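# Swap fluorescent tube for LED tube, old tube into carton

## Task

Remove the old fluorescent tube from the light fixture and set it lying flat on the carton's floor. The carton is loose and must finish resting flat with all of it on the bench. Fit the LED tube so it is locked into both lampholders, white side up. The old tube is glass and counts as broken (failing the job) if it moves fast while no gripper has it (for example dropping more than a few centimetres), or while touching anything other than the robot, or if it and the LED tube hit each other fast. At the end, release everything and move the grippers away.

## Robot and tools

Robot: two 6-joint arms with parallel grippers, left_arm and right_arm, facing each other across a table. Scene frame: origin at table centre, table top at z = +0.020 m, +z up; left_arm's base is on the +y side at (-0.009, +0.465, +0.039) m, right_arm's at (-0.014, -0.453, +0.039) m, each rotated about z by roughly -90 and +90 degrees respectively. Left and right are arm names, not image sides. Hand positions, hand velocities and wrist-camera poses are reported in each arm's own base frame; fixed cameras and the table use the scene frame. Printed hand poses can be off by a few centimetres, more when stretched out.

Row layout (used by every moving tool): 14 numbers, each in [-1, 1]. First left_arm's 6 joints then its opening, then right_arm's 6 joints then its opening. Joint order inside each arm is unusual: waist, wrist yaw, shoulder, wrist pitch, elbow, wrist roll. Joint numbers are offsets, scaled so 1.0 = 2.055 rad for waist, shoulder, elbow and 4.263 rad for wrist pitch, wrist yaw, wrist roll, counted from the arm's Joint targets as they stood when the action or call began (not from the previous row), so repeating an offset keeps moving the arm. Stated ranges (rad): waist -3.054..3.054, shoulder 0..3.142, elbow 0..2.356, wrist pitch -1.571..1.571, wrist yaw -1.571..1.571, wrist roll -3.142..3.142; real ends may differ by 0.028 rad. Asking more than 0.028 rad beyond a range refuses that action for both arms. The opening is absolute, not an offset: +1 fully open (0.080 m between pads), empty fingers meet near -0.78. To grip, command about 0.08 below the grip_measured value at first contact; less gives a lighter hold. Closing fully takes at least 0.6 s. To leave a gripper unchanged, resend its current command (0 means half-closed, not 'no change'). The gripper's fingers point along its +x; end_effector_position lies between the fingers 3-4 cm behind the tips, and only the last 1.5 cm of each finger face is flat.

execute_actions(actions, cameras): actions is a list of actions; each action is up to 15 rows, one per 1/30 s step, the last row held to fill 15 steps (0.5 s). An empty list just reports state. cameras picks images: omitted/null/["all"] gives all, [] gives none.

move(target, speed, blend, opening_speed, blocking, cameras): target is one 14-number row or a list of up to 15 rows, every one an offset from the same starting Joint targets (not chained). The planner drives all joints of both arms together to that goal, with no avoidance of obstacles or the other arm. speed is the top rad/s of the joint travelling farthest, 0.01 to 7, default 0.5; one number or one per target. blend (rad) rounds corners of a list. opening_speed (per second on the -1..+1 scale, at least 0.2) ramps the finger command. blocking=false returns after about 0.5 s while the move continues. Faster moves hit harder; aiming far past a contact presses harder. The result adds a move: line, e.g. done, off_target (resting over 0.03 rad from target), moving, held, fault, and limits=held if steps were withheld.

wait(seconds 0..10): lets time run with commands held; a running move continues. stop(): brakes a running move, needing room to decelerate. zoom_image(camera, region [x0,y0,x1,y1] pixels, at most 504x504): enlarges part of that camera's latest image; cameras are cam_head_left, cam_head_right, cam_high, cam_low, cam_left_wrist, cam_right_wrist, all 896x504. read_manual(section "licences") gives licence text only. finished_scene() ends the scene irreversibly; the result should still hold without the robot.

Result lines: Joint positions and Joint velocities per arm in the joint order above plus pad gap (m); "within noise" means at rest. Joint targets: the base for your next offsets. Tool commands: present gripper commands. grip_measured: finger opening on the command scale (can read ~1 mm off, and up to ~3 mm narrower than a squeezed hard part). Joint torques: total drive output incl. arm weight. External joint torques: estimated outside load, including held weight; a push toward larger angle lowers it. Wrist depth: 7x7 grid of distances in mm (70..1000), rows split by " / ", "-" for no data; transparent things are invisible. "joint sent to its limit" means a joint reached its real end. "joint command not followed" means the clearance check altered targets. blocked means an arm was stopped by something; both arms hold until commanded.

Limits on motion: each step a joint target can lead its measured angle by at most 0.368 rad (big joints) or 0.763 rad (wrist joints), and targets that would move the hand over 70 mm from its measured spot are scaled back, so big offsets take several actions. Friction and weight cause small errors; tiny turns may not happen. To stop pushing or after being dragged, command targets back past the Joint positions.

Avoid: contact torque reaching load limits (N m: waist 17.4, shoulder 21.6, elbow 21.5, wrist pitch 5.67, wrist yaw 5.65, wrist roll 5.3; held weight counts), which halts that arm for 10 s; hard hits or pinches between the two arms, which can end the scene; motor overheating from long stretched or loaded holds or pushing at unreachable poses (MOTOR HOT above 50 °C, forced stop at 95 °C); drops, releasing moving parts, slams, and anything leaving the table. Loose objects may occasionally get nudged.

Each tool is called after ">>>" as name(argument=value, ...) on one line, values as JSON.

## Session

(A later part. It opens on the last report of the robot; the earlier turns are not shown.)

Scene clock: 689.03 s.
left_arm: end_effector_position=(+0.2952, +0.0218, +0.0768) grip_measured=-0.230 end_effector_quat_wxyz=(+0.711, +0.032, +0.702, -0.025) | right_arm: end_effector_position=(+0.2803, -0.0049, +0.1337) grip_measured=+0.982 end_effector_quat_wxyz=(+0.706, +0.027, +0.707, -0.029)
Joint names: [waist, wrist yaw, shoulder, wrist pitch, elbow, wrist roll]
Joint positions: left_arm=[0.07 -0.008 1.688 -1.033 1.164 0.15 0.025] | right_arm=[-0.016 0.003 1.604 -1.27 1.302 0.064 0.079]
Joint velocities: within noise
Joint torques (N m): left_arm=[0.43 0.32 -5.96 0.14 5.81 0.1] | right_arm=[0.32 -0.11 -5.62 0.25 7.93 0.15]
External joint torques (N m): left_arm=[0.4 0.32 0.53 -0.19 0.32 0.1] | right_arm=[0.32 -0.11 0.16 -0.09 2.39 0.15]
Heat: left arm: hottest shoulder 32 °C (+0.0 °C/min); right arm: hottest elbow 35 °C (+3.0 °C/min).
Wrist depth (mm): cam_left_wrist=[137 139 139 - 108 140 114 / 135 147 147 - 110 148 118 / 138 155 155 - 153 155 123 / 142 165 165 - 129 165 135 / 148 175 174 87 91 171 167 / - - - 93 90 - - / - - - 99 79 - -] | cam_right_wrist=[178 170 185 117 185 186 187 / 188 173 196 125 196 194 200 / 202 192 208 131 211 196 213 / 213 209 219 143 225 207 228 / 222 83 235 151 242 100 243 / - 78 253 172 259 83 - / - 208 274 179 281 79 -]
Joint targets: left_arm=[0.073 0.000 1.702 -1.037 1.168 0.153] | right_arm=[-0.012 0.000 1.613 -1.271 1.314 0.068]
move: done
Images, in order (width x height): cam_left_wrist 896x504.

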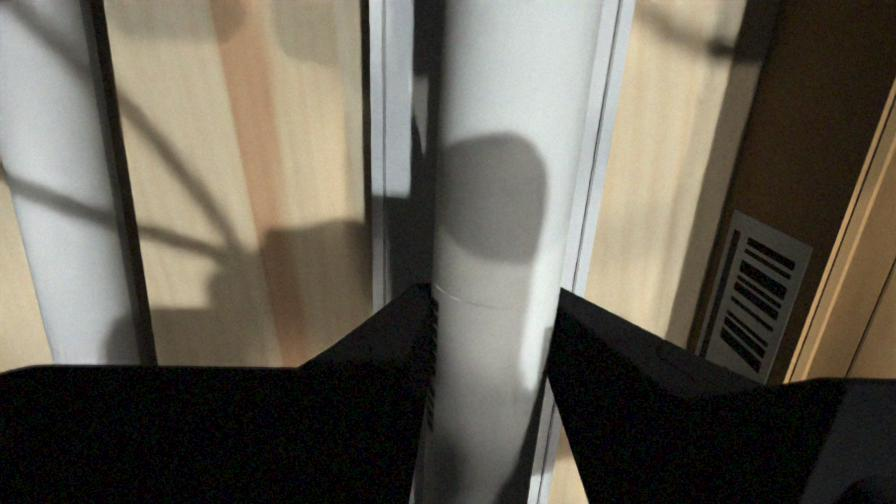

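>>> move(target=[[0.0576,0.0471,0.0223,-0.0114,0.0184,0.0294,-0.27,0,0,0,0,0,0,0.982],[0.1104,0.0909,0.0605,-0.0289,0.0424,0.0608,-0.27,0,0,0,0,0,0,0.982],[0.1538,0.1288,0.1128,-0.0537,0.0717,0.0967,-0.27,0,0,0,0,0,0,0.982],[0.1894,0.1618,0.1797,-0.0855,0.1062,0.1361,-0.27,0,0,0,0,0,0,0.982]], speed=0.35, blend=0.03)

Scene clock: 703.07 s.
left_arm: end_effector_position=(+0.2954, +0.0399, +0.0689) grip_measured=-0.230 end_effector_quat_wxyz=(+0.638, -0.252, +0.657, -0.312) | right_arm: end_effector_position=(+0.2803, -0.0049, +0.1337) grip_measured=+0.982 end_effector_quat_wxyz=(+0.706, +0.027, +0.707, -0.029)
Joint names: [waist, wrist yaw, shoulder, wrist pitch, elbow, wrist roll]
Joint positions: left_arm=[0.457 0.68 2.055 -1.398 1.38 0.73 0.025] | right_arm=[-0.016 0.003 1.604 -1.27 1.302 0.064 0.079]
Joint velocities: within noise
Joint torques (N m): left_arm=[0.45 0.86 -7.4 -0.55 5.18 0.19] | right_arm=[0.3 -0.14 -5.56 0.24 8.02 0.13]
External joint torques (N m): left_arm=[0.45 0.47 0.71 -0.1 0.67 0.15] | right_arm=[0.3 -0.14 0.21 -0.11 2.46 0.13]
Heat: left arm: hottest shoulder 32 °C (+0.0 °C/min); right arm: hottest elbow 35 °C (+2.0 °C/min).
Wrist depth (mm): cam_left_wrist=[- 97 86 - 157 248 - / - 101 91 - 163 422 - / 98 105 92 108 175 - - / 101 109 98 116 283 - - / 105 115 107 87 91 - - / - - - 92 90 - - / - - - 98 79 - -] | cam_right_wrist=[178 170 186 116 186 185 187 / 189 173 196 125 196 195 200 / 202 192 208 130 211 196 213 / 213 208 219 144 225 206 228 / 223 83 234 151 242 100 243 / - 78 251 172 258 83 - / - 210 274 179 282 79 -]
Joint targets: left_arm=[0.462 0.690 2.071 -1.402 1.386 0.733] | right_arm=[-0.012 0.000 1.613 -1.271 1.314 0.068]
move: done

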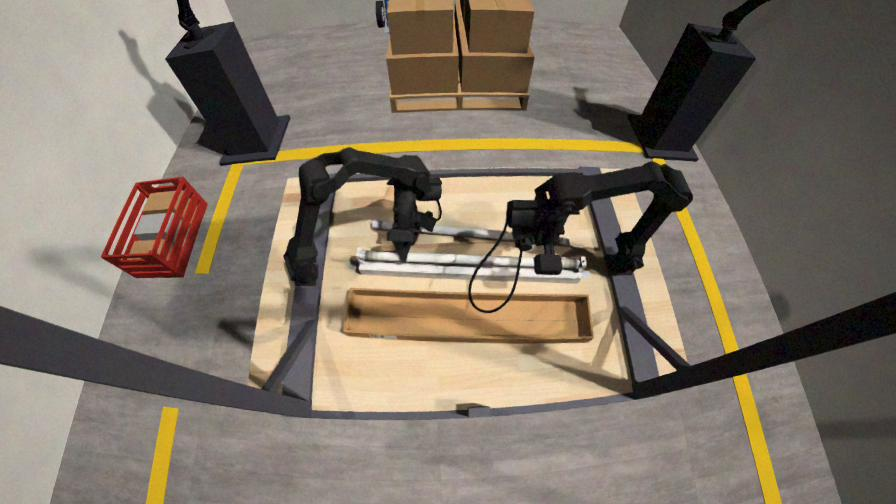

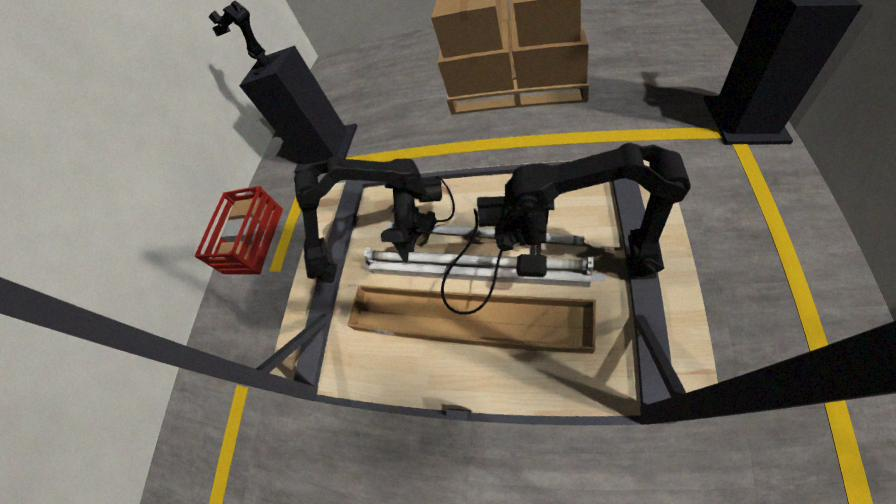

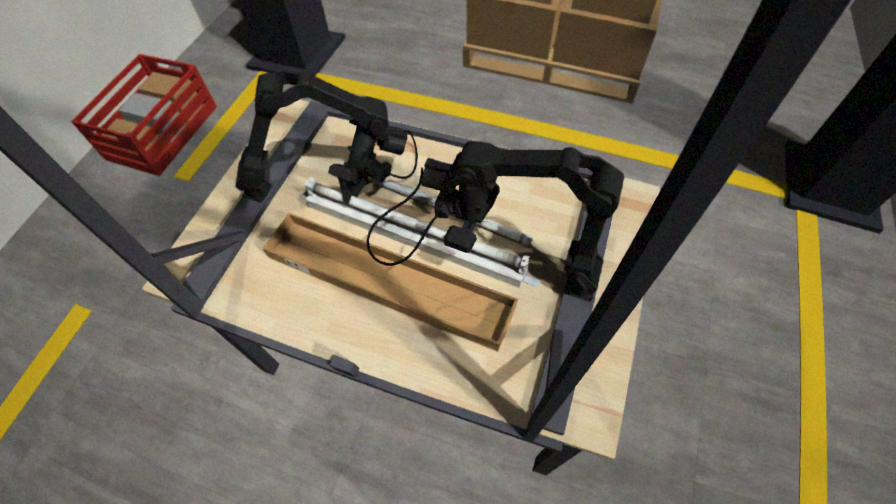

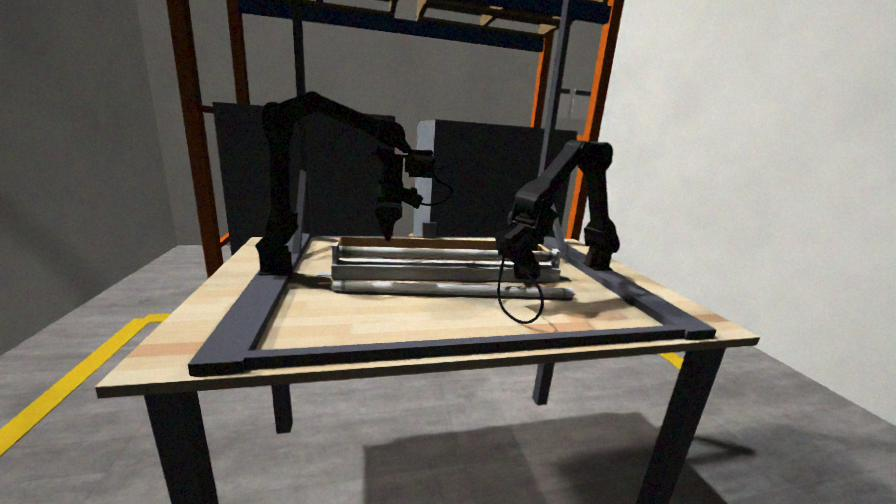

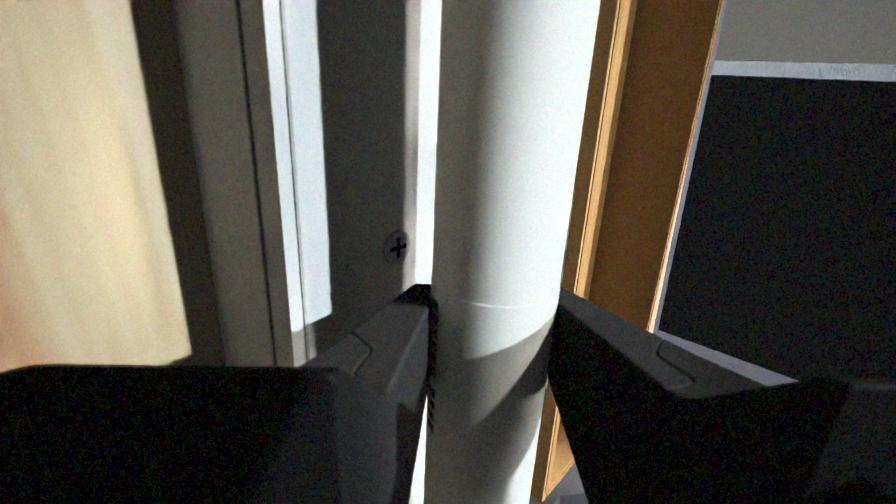

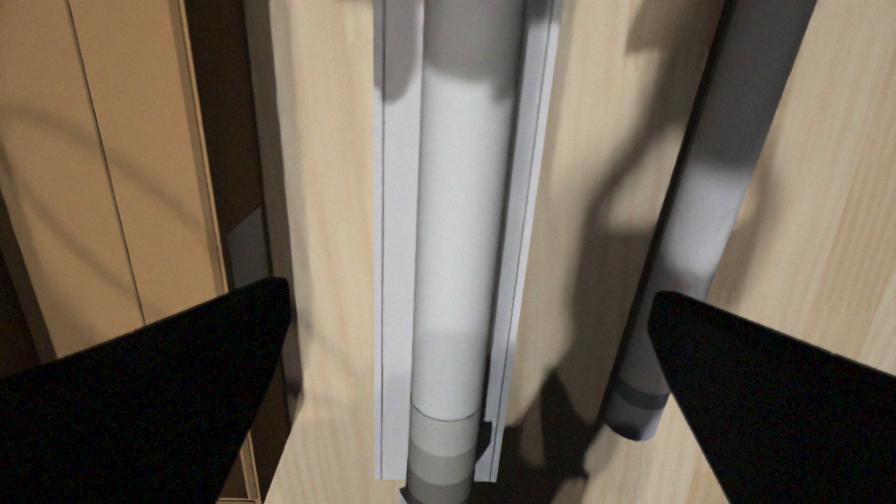

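>>> move(target=[0,0,0,0,0,0,-0.27,0,0,0,-0.061,0,0,0.982], speed=0.6, cameras=["cam_right_wrist"])

>>> zoom_image(camera="cam_right_wrist", region=[340, 200, 640, 500])

Scene clock: 712.50 s.
left_arm: end_effector_position=(+0.2954, +0.0399, +0.0690) grip_measured=-0.230 end_effector_quat_wxyz=(+0.638, -0.252, +0.657, -0.312) | right_arm: end_effector_position=(+0.2246, -0.0040, +0.1411) grip_measured=+0.982 end_effector_quat_wxyz=(+0.609, +0.024, +0.792, -0.031)
Joint names: [waist, wrist yaw, shoulder, wrist pitch, elbow, wrist roll]
Joint positions: left_arm=[0.457 0.68 2.055 -1.398 1.38 0.73 0.025] | right_arm=[-0.016 0.003 1.604 -1.529 1.303 0.064 0.079]
Joint velocities: within noise
Joint torques (N m): left_arm=[0.46 0.85 -7.46 -0.54 5.07 0.16] | right_arm=[0.39 -0.13 -4.93 -0.24 7.62 0.15]
External joint torques (N m): left_arm=[0.5 0.46 0.54 -0.11 0.61 0.12] | right_arm=[0.4 -0.14 0.41 -0.15 2.49 0.14]
Heat: left arm: hottest shoulder 33 °C (+1.0 °C/min); right arm: hottest elbow 35 °C (+1.0 °C/min).
Wrist depth (mm): cam_left_wrist=[- 97 86 - 157 250 - / - 101 91 - 164 421 - / 98 105 92 108 175 - - / 102 109 98 116 284 - - / 106 115 108 87 91 - - / - - - 92 90 - - / - - - 98 79 - -] | cam_right_wrist=[177 167 181 113 187 172 189 / 194 186 198 127 206 193 207 / 215 208 223 140 226 219 231 / 229 231 244 159 255 257 259 / 212 83 284 182 290 100 294 / - 78 309 302 312 83 - / - 324 387 268 399 79 -]
Joint targets: left_arm=[0.462 0.690 2.071 -1.401 1.386 0.733] | right_arm=[-0.012 0.000 1.613 -1.531 1.314 0.068]
move: done
Images, in order (width x height): cam_right_wrist 896x504.

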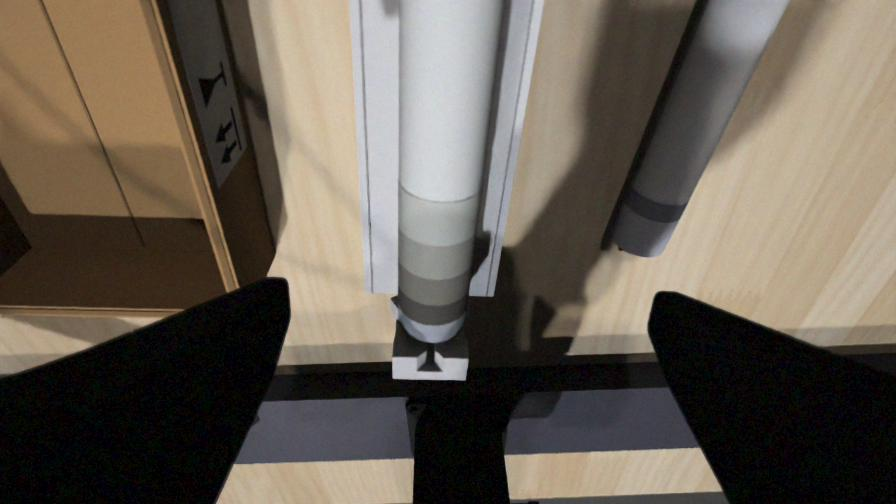

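Scaled by 1.680 from the camera's 896x504 image, which has a finer 1280x720 frame.

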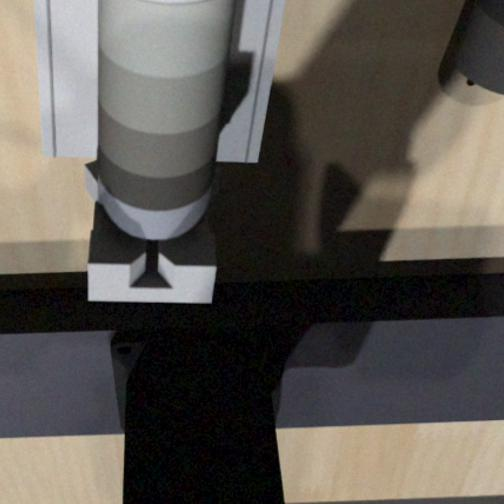

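>>> move(target=[[0,0,0,0,0,0,-0.27,-0.0007,0,0.0061,0.0871,-0.0485,-0.0003,0.2],[0,0,0,0,0,0,-0.27,-0.0007,0,0.0190,0.1153,-0.0942,-0.0003,0.2]], speed=0.4, cameras=["cam_right_wrist","cam_low"])

Scene clock: 737.07 s.
left_arm: end_effector_position=(+0.2954, +0.0399, +0.0690) grip_measured=-0.230 end_effector_quat_wxyz=(+0.638, -0.252, +0.657, -0.312) | right_arm: end_effector_position=(+0.2844, -0.0050, +0.0793) grip_measured=+0.203 end_effector_quat_wxyz=(+0.710, +0.027, +0.703, -0.029)
Joint names: [waist, wrist yaw, shoulder, wrist pitch, elbow, wrist roll]
Joint positions: left_arm=[0.457 0.68 2.055 -1.398 1.38 0.73 0.025] | right_arm=[-0.016 0.003 1.645 -1.042 1.127 0.064 0.044]
Joint velocities: within noise
Joint torques (N m): left_arm=[0.46 0.85 -7.45 -0.54 5.07 0.15] | right_arm=[0.21 -0.13 -5.91 0.46 5.71 0.1]
External joint torques (N m): left_arm=[0.44 0.47 0.59 -0.1 0.59 0.11] | right_arm=[0.23 -0.14 -0.01 0.12 0.36 0.1]
Heat: left arm: hottest shoulder 35 °C (+3.0 °C/min); right arm: hottest elbow 36 °C (+1.0 °C/min).
Wrist depth (mm): cam_left_wrist=[- 97 86 - 157 249 - / - 101 91 - 163 423 - / 98 105 92 108 175 - - / 102 109 98 116 284 - - / 105 115 108 87 91 - - / - - - 92 89 - - / - - - 98 79 - -] | cam_right_wrist=[- 134 137 - 105 138 130 / - 141 144 - 112 147 129 / - 147 151 - 119 156 134 / 113 158 163 80 124 164 143 / 163 139 128 83 89 156 176 / - - 141 90 98 - 189 / - - 152 98 153 - -]
Joint targets: left_arm=[0.462 0.690 2.071 -1.401 1.386 0.733] | right_arm=[-0.014 0.000 1.652 -1.039 1.120 0.066]
move: done
Images, in order (width x height): cam_low 896x504, cam_right_wrist 896x504.

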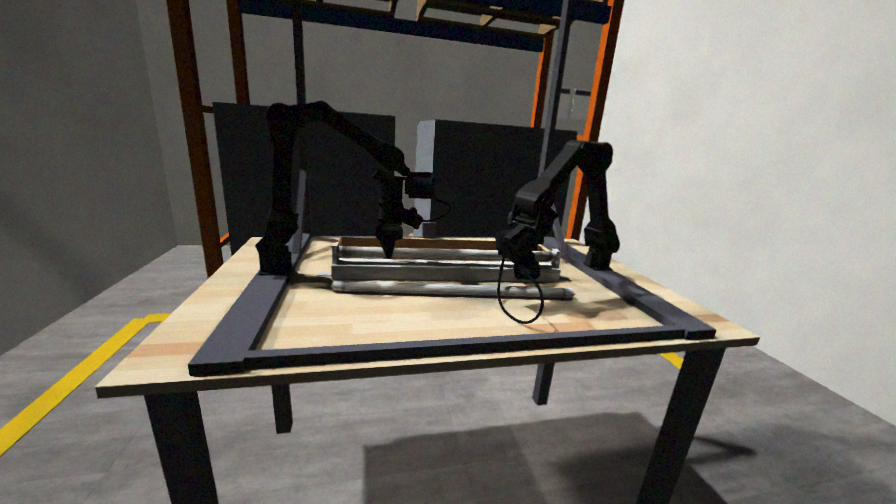

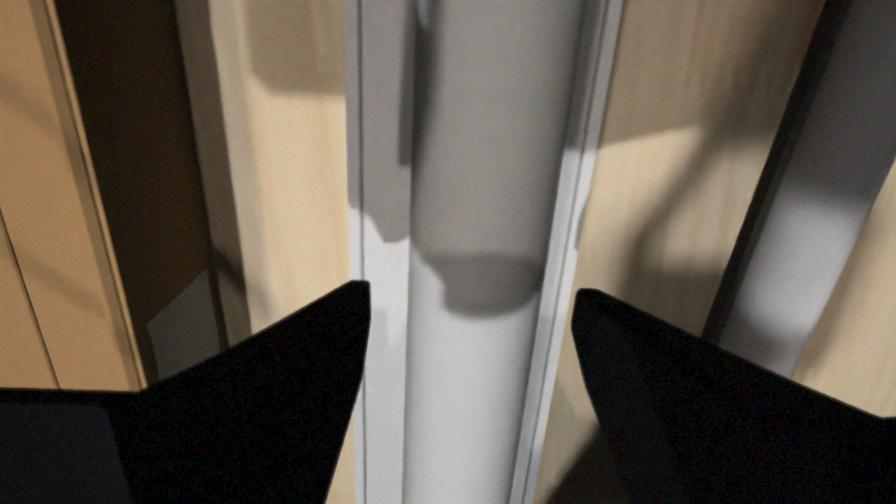

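>>> move(target=[0,0,0,0,0,0,-0.27,0,0,0,0,0,0,-0.29], opening_speed=0.6, cameras=["cam_right_wrist"])

Scene clock: 742.80 s.
left_arm: end_effector_position=(+0.2954, +0.0399, +0.0690) grip_measured=-0.230 end_effector_quat_wxyz=(+0.638, -0.252, +0.657, -0.312) | right_arm: end_effector_position=(+0.2843, -0.0043, +0.0791) grip_measured=-0.268 end_effector_quat_wxyz=(+0.710, +0.028, +0.703, -0.028)
Joint names: [waist, wrist yaw, shoulder, wrist pitch, elbow, wrist roll]
Joint positions: left_arm=[0.457 0.68 2.055 -1.398 1.38 0.73 0.025] | right_arm=[-0.015 0.001 1.645 -1.041 1.126 0.064 0.023]
Joint velocities: within noise
Joint torques (N m): left_arm=[0.45 0.85 -7.46 -0.54 5.08 0.15] | right_arm=[0.02 0.01 -5.93 0.45 5.72 0.13]
External joint torques (N m): left_arm=[0.44 0.47 0.54 -0.09 0.65 0.11] | right_arm=[0.03 0 0 0.11 0.36 0.13]
Heat: left arm: hottest shoulder 35 °C (+3.0 °C/min); right arm: hottest elbow 35 °C (+0.0 °C/min).
Wrist depth (mm): cam_left_wrist=[- 97 86 - 157 249 - / - 101 91 - 164 422 - / 98 105 92 108 176 - - / 102 109 98 116 284 - - / 105 115 108 87 91 - - / - - - 92 90 - - / - - - 98 79 - -] | cam_right_wrist=[- 134 137 - 106 139 136 / - 141 144 - 113 146 130 / - 149 152 - 117 155 134 / 114 158 163 80 125 165 143 / 162 147 170 84 88 172 174 / - - - 91 86 - 189 / - - - 98 - - -]
Joint targets: left_arm=[0.462 0.690 2.071 -1.401 1.386 0.733] | right_arm=[-0.014 0.000 1.652 -1.039 1.120 0.066]
move: done
Images, in order (width x height): cam_right_wrist 896x504.

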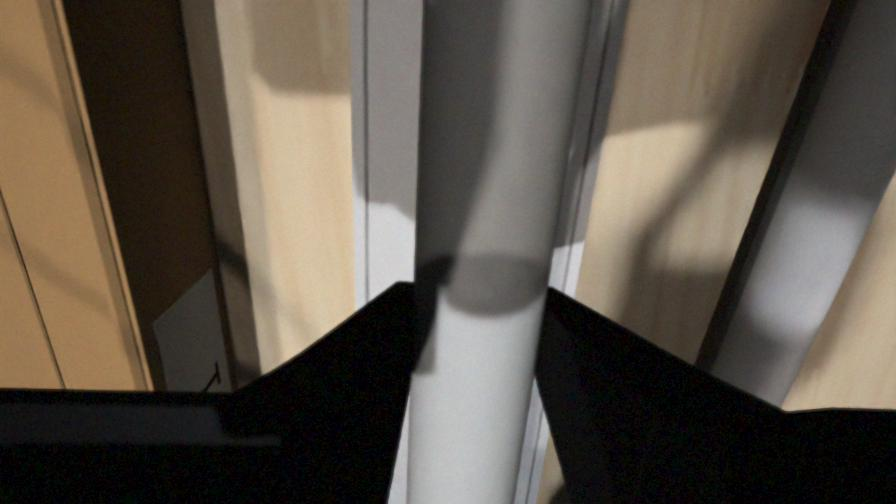

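>>> move(target=[[0,0,0,0,0,0,0.0,0,0,0,0,0,0,-0.34],[-0.0355,-0.0330,-0.0667,0.0316,-0.0344,-0.0394,0.0,0,0,0,0,0,0,-0.34],[-0.0789,-0.0710,-0.1191,0.0565,-0.0637,-0.0752,0.0,0,0,0,0,0,0,-0.34],[-0.1317,-0.1148,-0.1573,0.0740,-0.0876,-0.1067,0.0,0,0,0,0,0,0,-0.34],[-0.1894,-0.1619,-0.1799,0.0855,-0.1064,-0.1360,0.0,0,0,0,0,0,0,-0.34]], speed=0.6, blend=[0,0.03,0.03,0.03,0], opening_speed=1.0, cameras=["cam_left_wrist","cam_right_wrist"])

Scene clock: 764.80 s.
left_arm: end_effector_position=(+0.2962, +0.0214, +0.0718) grip_measured=-0.003 end_effector_quat_wxyz=(+0.703, +0.027, +0.710, -0.032) | right_arm: end_effector_position=(+0.2843, -0.0043, +0.0791) grip_measured=-0.268 end_effector_quat_wxyz=(+0.710, +0.028, +0.703, -0.028)
Joint names: [waist, wrist yaw, shoulder, wrist pitch, elbow, wrist roll]
Joint positions: left_arm=[0.075 0.006 1.716 -1.04 1.175 0.158 0.035] | right_arm=[-0.015 0.001 1.645 -1.041 1.126 0.064 0.023]
Joint velocities: within noise
Joint torques (N m): left_arm=[-0.32 -0.22 -9.78 0.47 4.48 -0.14] | right_arm=[0.14 0 -6 0.42 5.57 0.07]
External joint torques (N m): left_arm=[-0.28 -0.24 -3.17 0.15 -1 -0.14] | right_arm=[0.15 -0.01 -0.09 0.09 0.21 0.07]
Heat: left arm: hottest shoulder 36 °C (+4.0 °C/min); right arm: hottest elbow 33 °C (-2.0 °C/min).
Wrist depth (mm): cam_left_wrist=[131 132 131 - - 135 116 / 139 139 140 - - 143 116 / 145 147 148 - 114 150 115 / 144 156 158 - 158 159 126 / 146 168 165 82 97 156 164 / - - - 86 87 - - / - - - 93 90 - -] | cam_right_wrist=[- 134 137 - 106 139 136 / - 141 144 - 112 146 130 / - 149 151 - 116 155 134 / 114 158 162 80 126 165 142 / 161 147 169 84 87 172 174 / - - - 91 86 - 189 / - - - 98 - - -]
Joint targets: left_arm=[0.073 0.000 1.702 -1.037 1.167 0.154] | right_arm=[-0.014 0.000 1.652 -1.039 1.120 0.066]
move: done
Images, in order (width x height): cam_left_wrist 896x504, cam_right_wrist 896x504.

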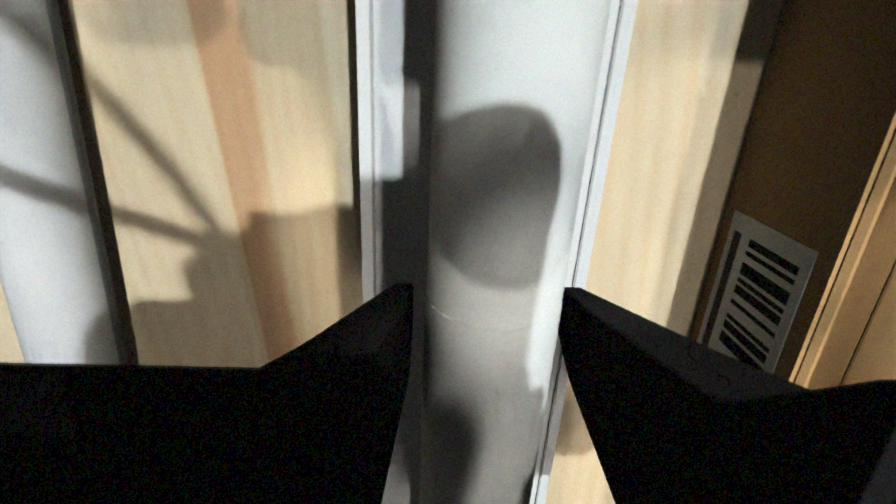

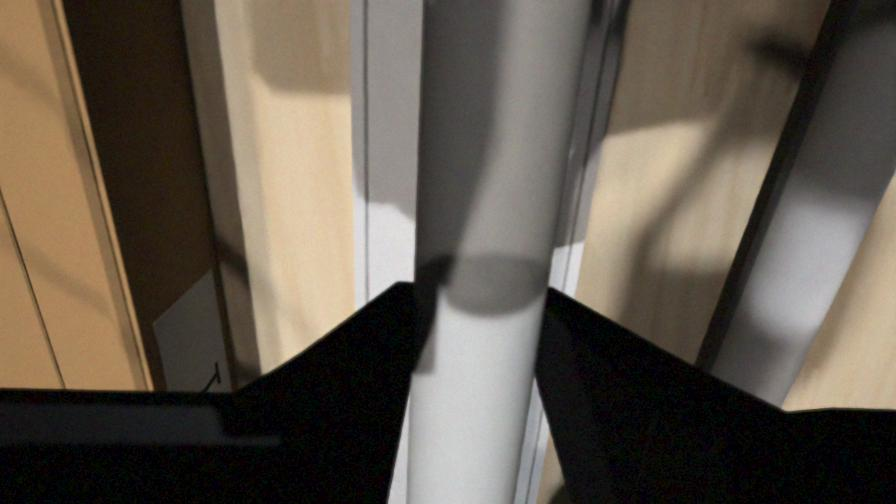

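>>> move(target=[[0,0,0,0,0,0,-0.33,0,0,0,0,0,0,-0.34],[0,0,-0.0097,-0.0186,0.0295,0,-0.33,0,0,-0.0086,-0.0171,0.0269,0,-0.34]], speed=0.1, opening_speed=0.8)

Scene clock: 818.93 s.
left_arm: end_effector_position=(+0.2954, +0.0217, +0.0878) grip_measured=-0.235 end_effector_quat_wxyz=(+0.702, +0.027, +0.711, -0.031) | right_arm: end_effector_position=(+0.2836, -0.0043, +0.0902) grip_measured=-0.268 end_effector_quat_wxyz=(+0.704, +0.028, +0.709, -0.028)
Joint names: [waist, wrist yaw, shoulder, wrist pitch, elbow, wrist roll]
Joint positions: left_arm=[0.075 0.003 1.699 -1.106 1.222 0.157 0.024] | right_arm=[-0.015 0 1.645 -1.103 1.171 0.064 0.023]
Joint velocities: within noise
Joint torques (N m): left_arm=[-0.23 -0.11 -10.16 -0.3 6.13 -0.13] | right_arm=[0.2 0.01 -8.07 -0.31 6.9 0.08]
External joint torques (N m): left_arm=[-0.24 -0.12 -3.58 -0.6 0.59 -0.13] | right_arm=[0.19 0.01 -2.17 -0.65 1.49 0.08]
Heat: left arm: hottest shoulder 36 °C (+0.0 °C/min); right arm: hottest shoulder 32 °C (+2.0 °C/min).
Wrist depth (mm): cam_left_wrist=[135 146 145 - 149 149 123 / 138 154 155 - 158 157 122 / 142 164 165 - 164 165 135 / 149 174 175 - 176 170 173 / 159 185 183 82 89 169 185 / - - - 87 86 - - / - - - 91 79 - -] | cam_right_wrist=[- 142 146 - 147 147 132 / 112 142 155 - 155 157 136 / 156 145 164 - 128 166 145 / 167 158 173 79 175 175 175 / 179 159 183 84 88 171 193 / - - - 92 86 - 205 / - - - 99 - - -]
Joint targets: left_arm=[0.073 0.000 1.682 -1.116 1.228 0.153] | right_arm=[-0.014 0.000 1.634 -1.112 1.175 0.066]
move: done

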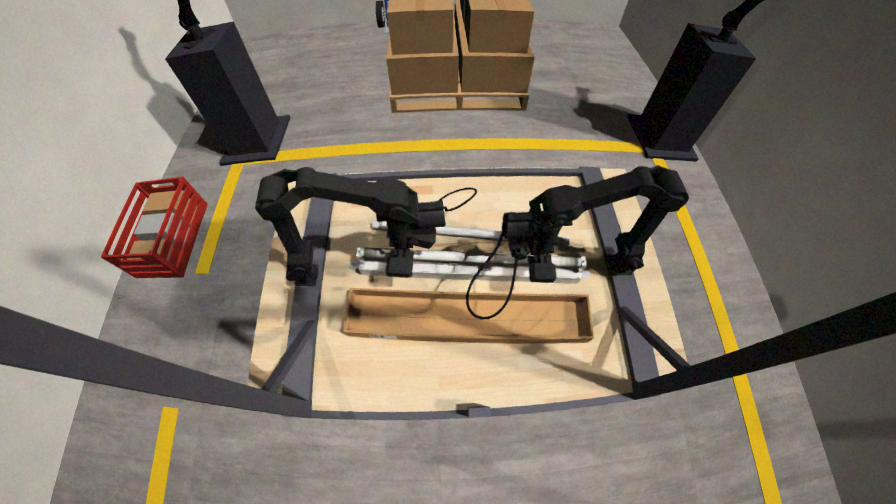

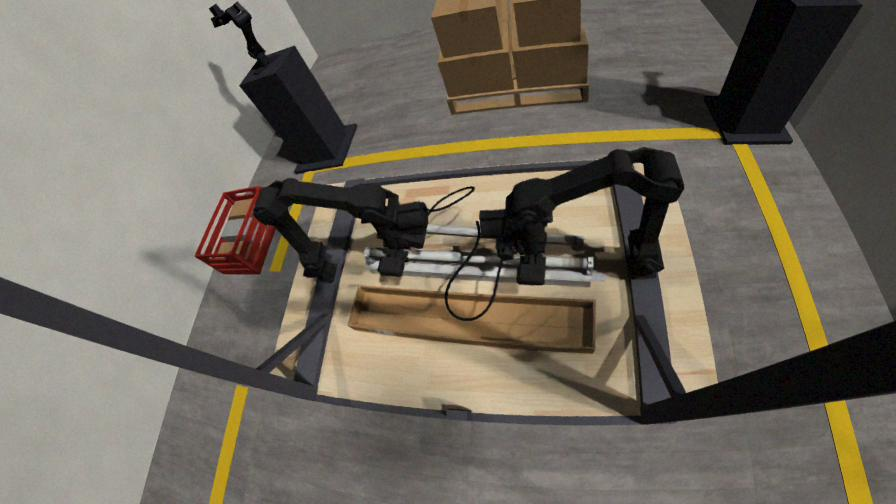

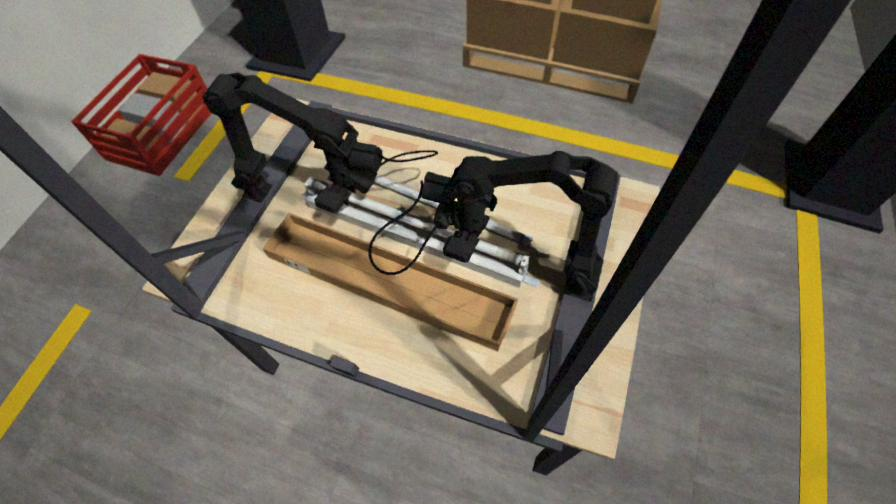

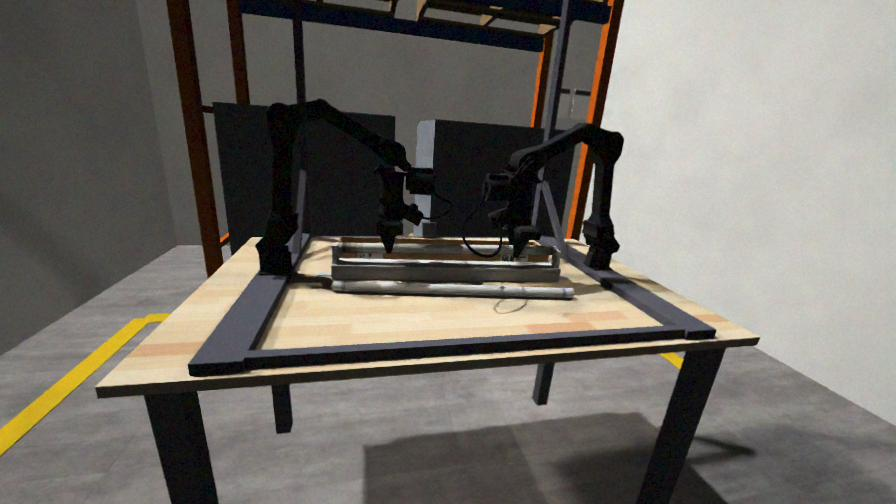

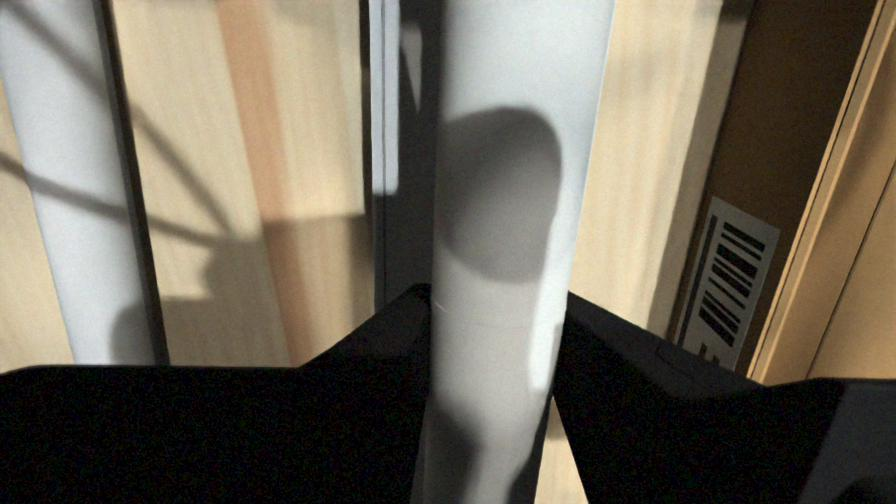

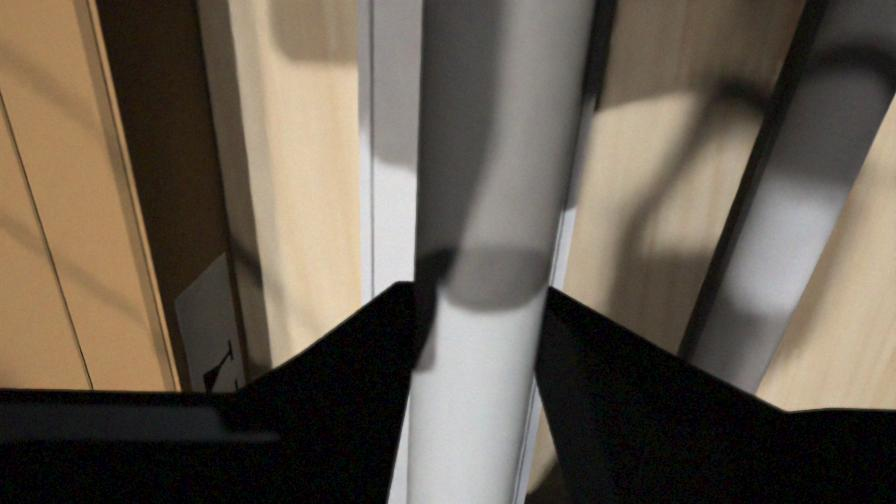

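>>> move(target=[[0,0,-0.0059,-0.0168,0.0285,0,-0.33,0,0,-0.0059,-0.0168,0.0290,0,-0.34],[0,0,-0.0094,-0.0334,0.0595,0,-0.33,0,0,-0.0096,-0.0336,0.0601,0,-0.34]], speed=0.15, blend=0.02)

Scene clock: 835.03 s.
left_arm: end_effector_position=(+0.2944, +0.0216, +0.1234) grip_measured=-0.235 end_effector_quat_wxyz=(+0.700, +0.027, +0.713, -0.031) | right_arm: end_effector_position=(+0.2835, -0.0042, +0.1256) grip_measured=-0.268 end_effector_quat_wxyz=(+0.703, +0.028, +0.710, -0.028)
Joint names: [waist, wrist yaw, shoulder, wrist pitch, elbow, wrist roll]
Joint positions: left_arm=[0.075 0.003 1.678 -1.252 1.341 0.157 0.024] | right_arm=[-0.015 0 1.626 -1.248 1.293 0.064 0.023]
Joint velocities: within noise
Joint torques (N m): left_arm=[-0.23 -0.11 -9.92 -0.09 6.58 -0.13] | right_arm=[0.04 0.02 -8.08 -0.23 7.3 0.09]
External joint torques (N m): left_arm=[-0.22 -0.12 -3.49 -0.39 0.98 -0.13] | right_arm=[0.07 0.02 -2.18 -0.54 1.79 0.09]
Heat: left arm: hottest shoulder 37 °C (+2.0 °C/min); right arm: hottest shoulder 33 °C (+2.0 °C/min).
Wrist depth (mm): cam_left_wrist=[156 175 178 - 181 177 178 / 182 185 189 - 193 183 189 / 195 194 201 - 200 196 201 / 210 207 214 - 215 195 215 / 226 211 225 82 89 223 228 / - - - 87 86 - - / - - - 91 79 - -] | cam_right_wrist=[172 167 178 - 180 178 177 / 181 170 188 - 190 186 189 / 193 171 200 - 197 187 205 / 206 190 215 79 213 197 219 / 221 218 214 84 88 216 233 / 234 - - 92 86 - 249 / - - - 99 - - -]
Joint targets: left_arm=[0.073 0.000 1.662 -1.259 1.350 0.153] | right_arm=[-0.014 0.000 1.614 -1.256 1.299 0.066]
move: done

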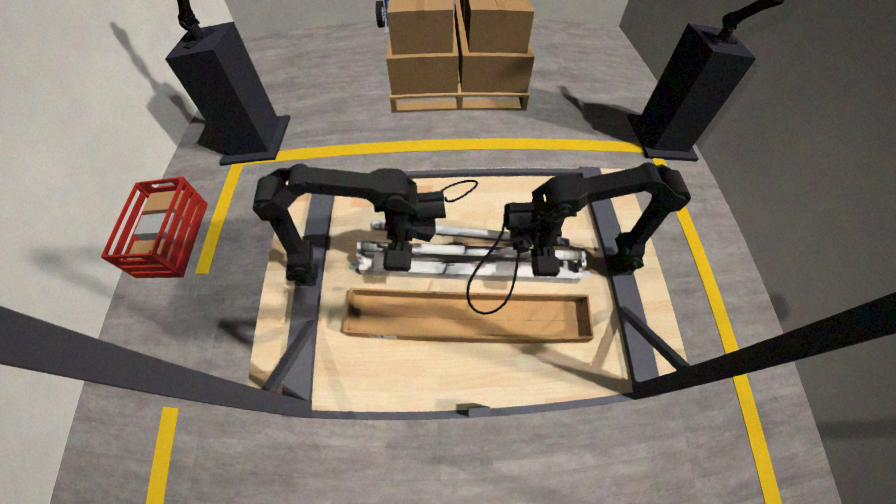

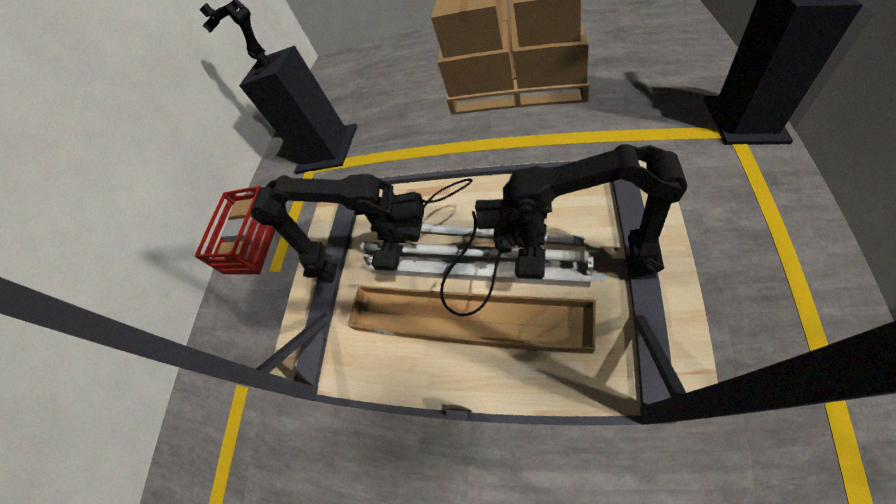

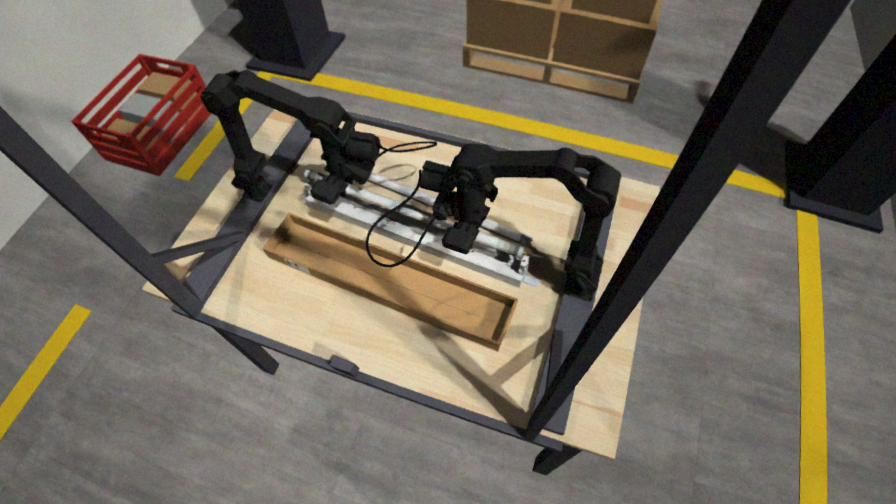

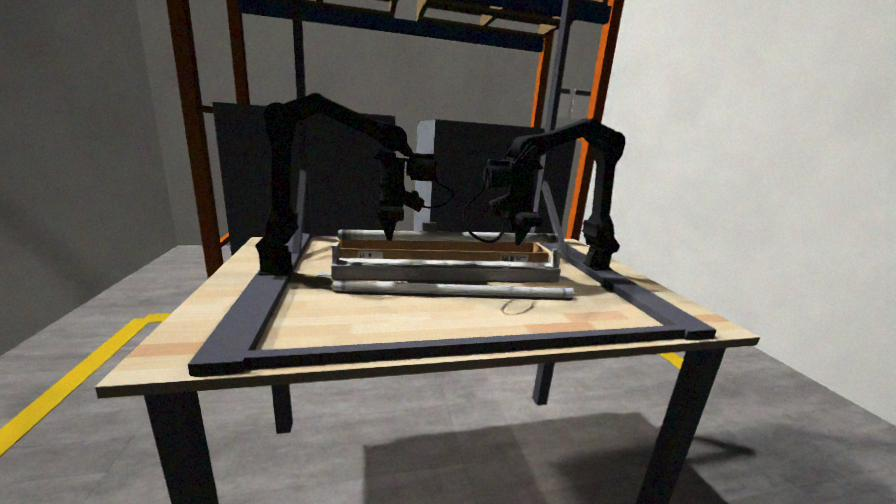

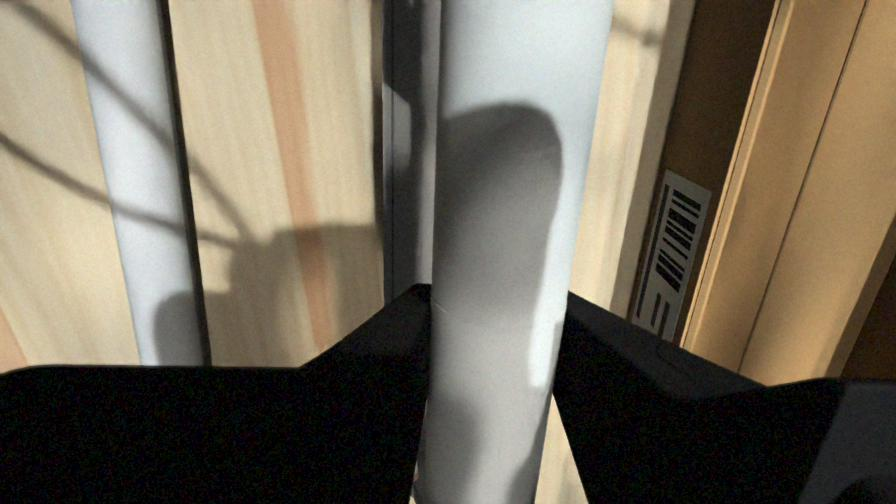

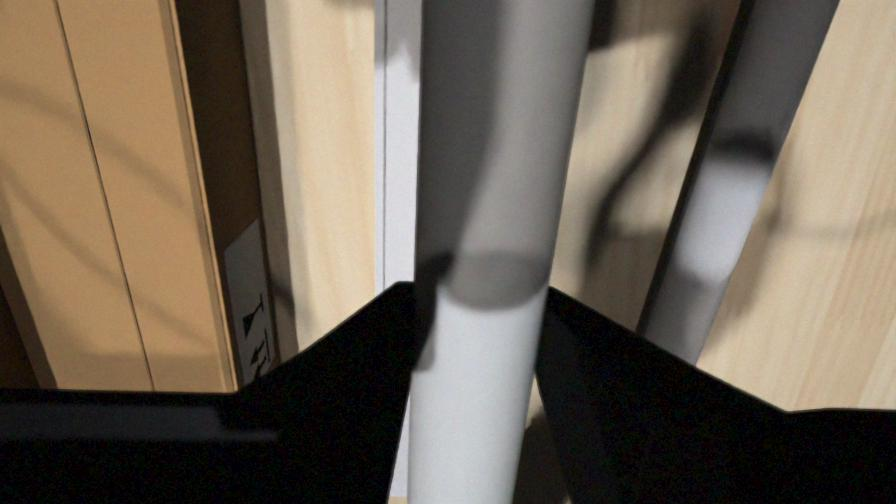

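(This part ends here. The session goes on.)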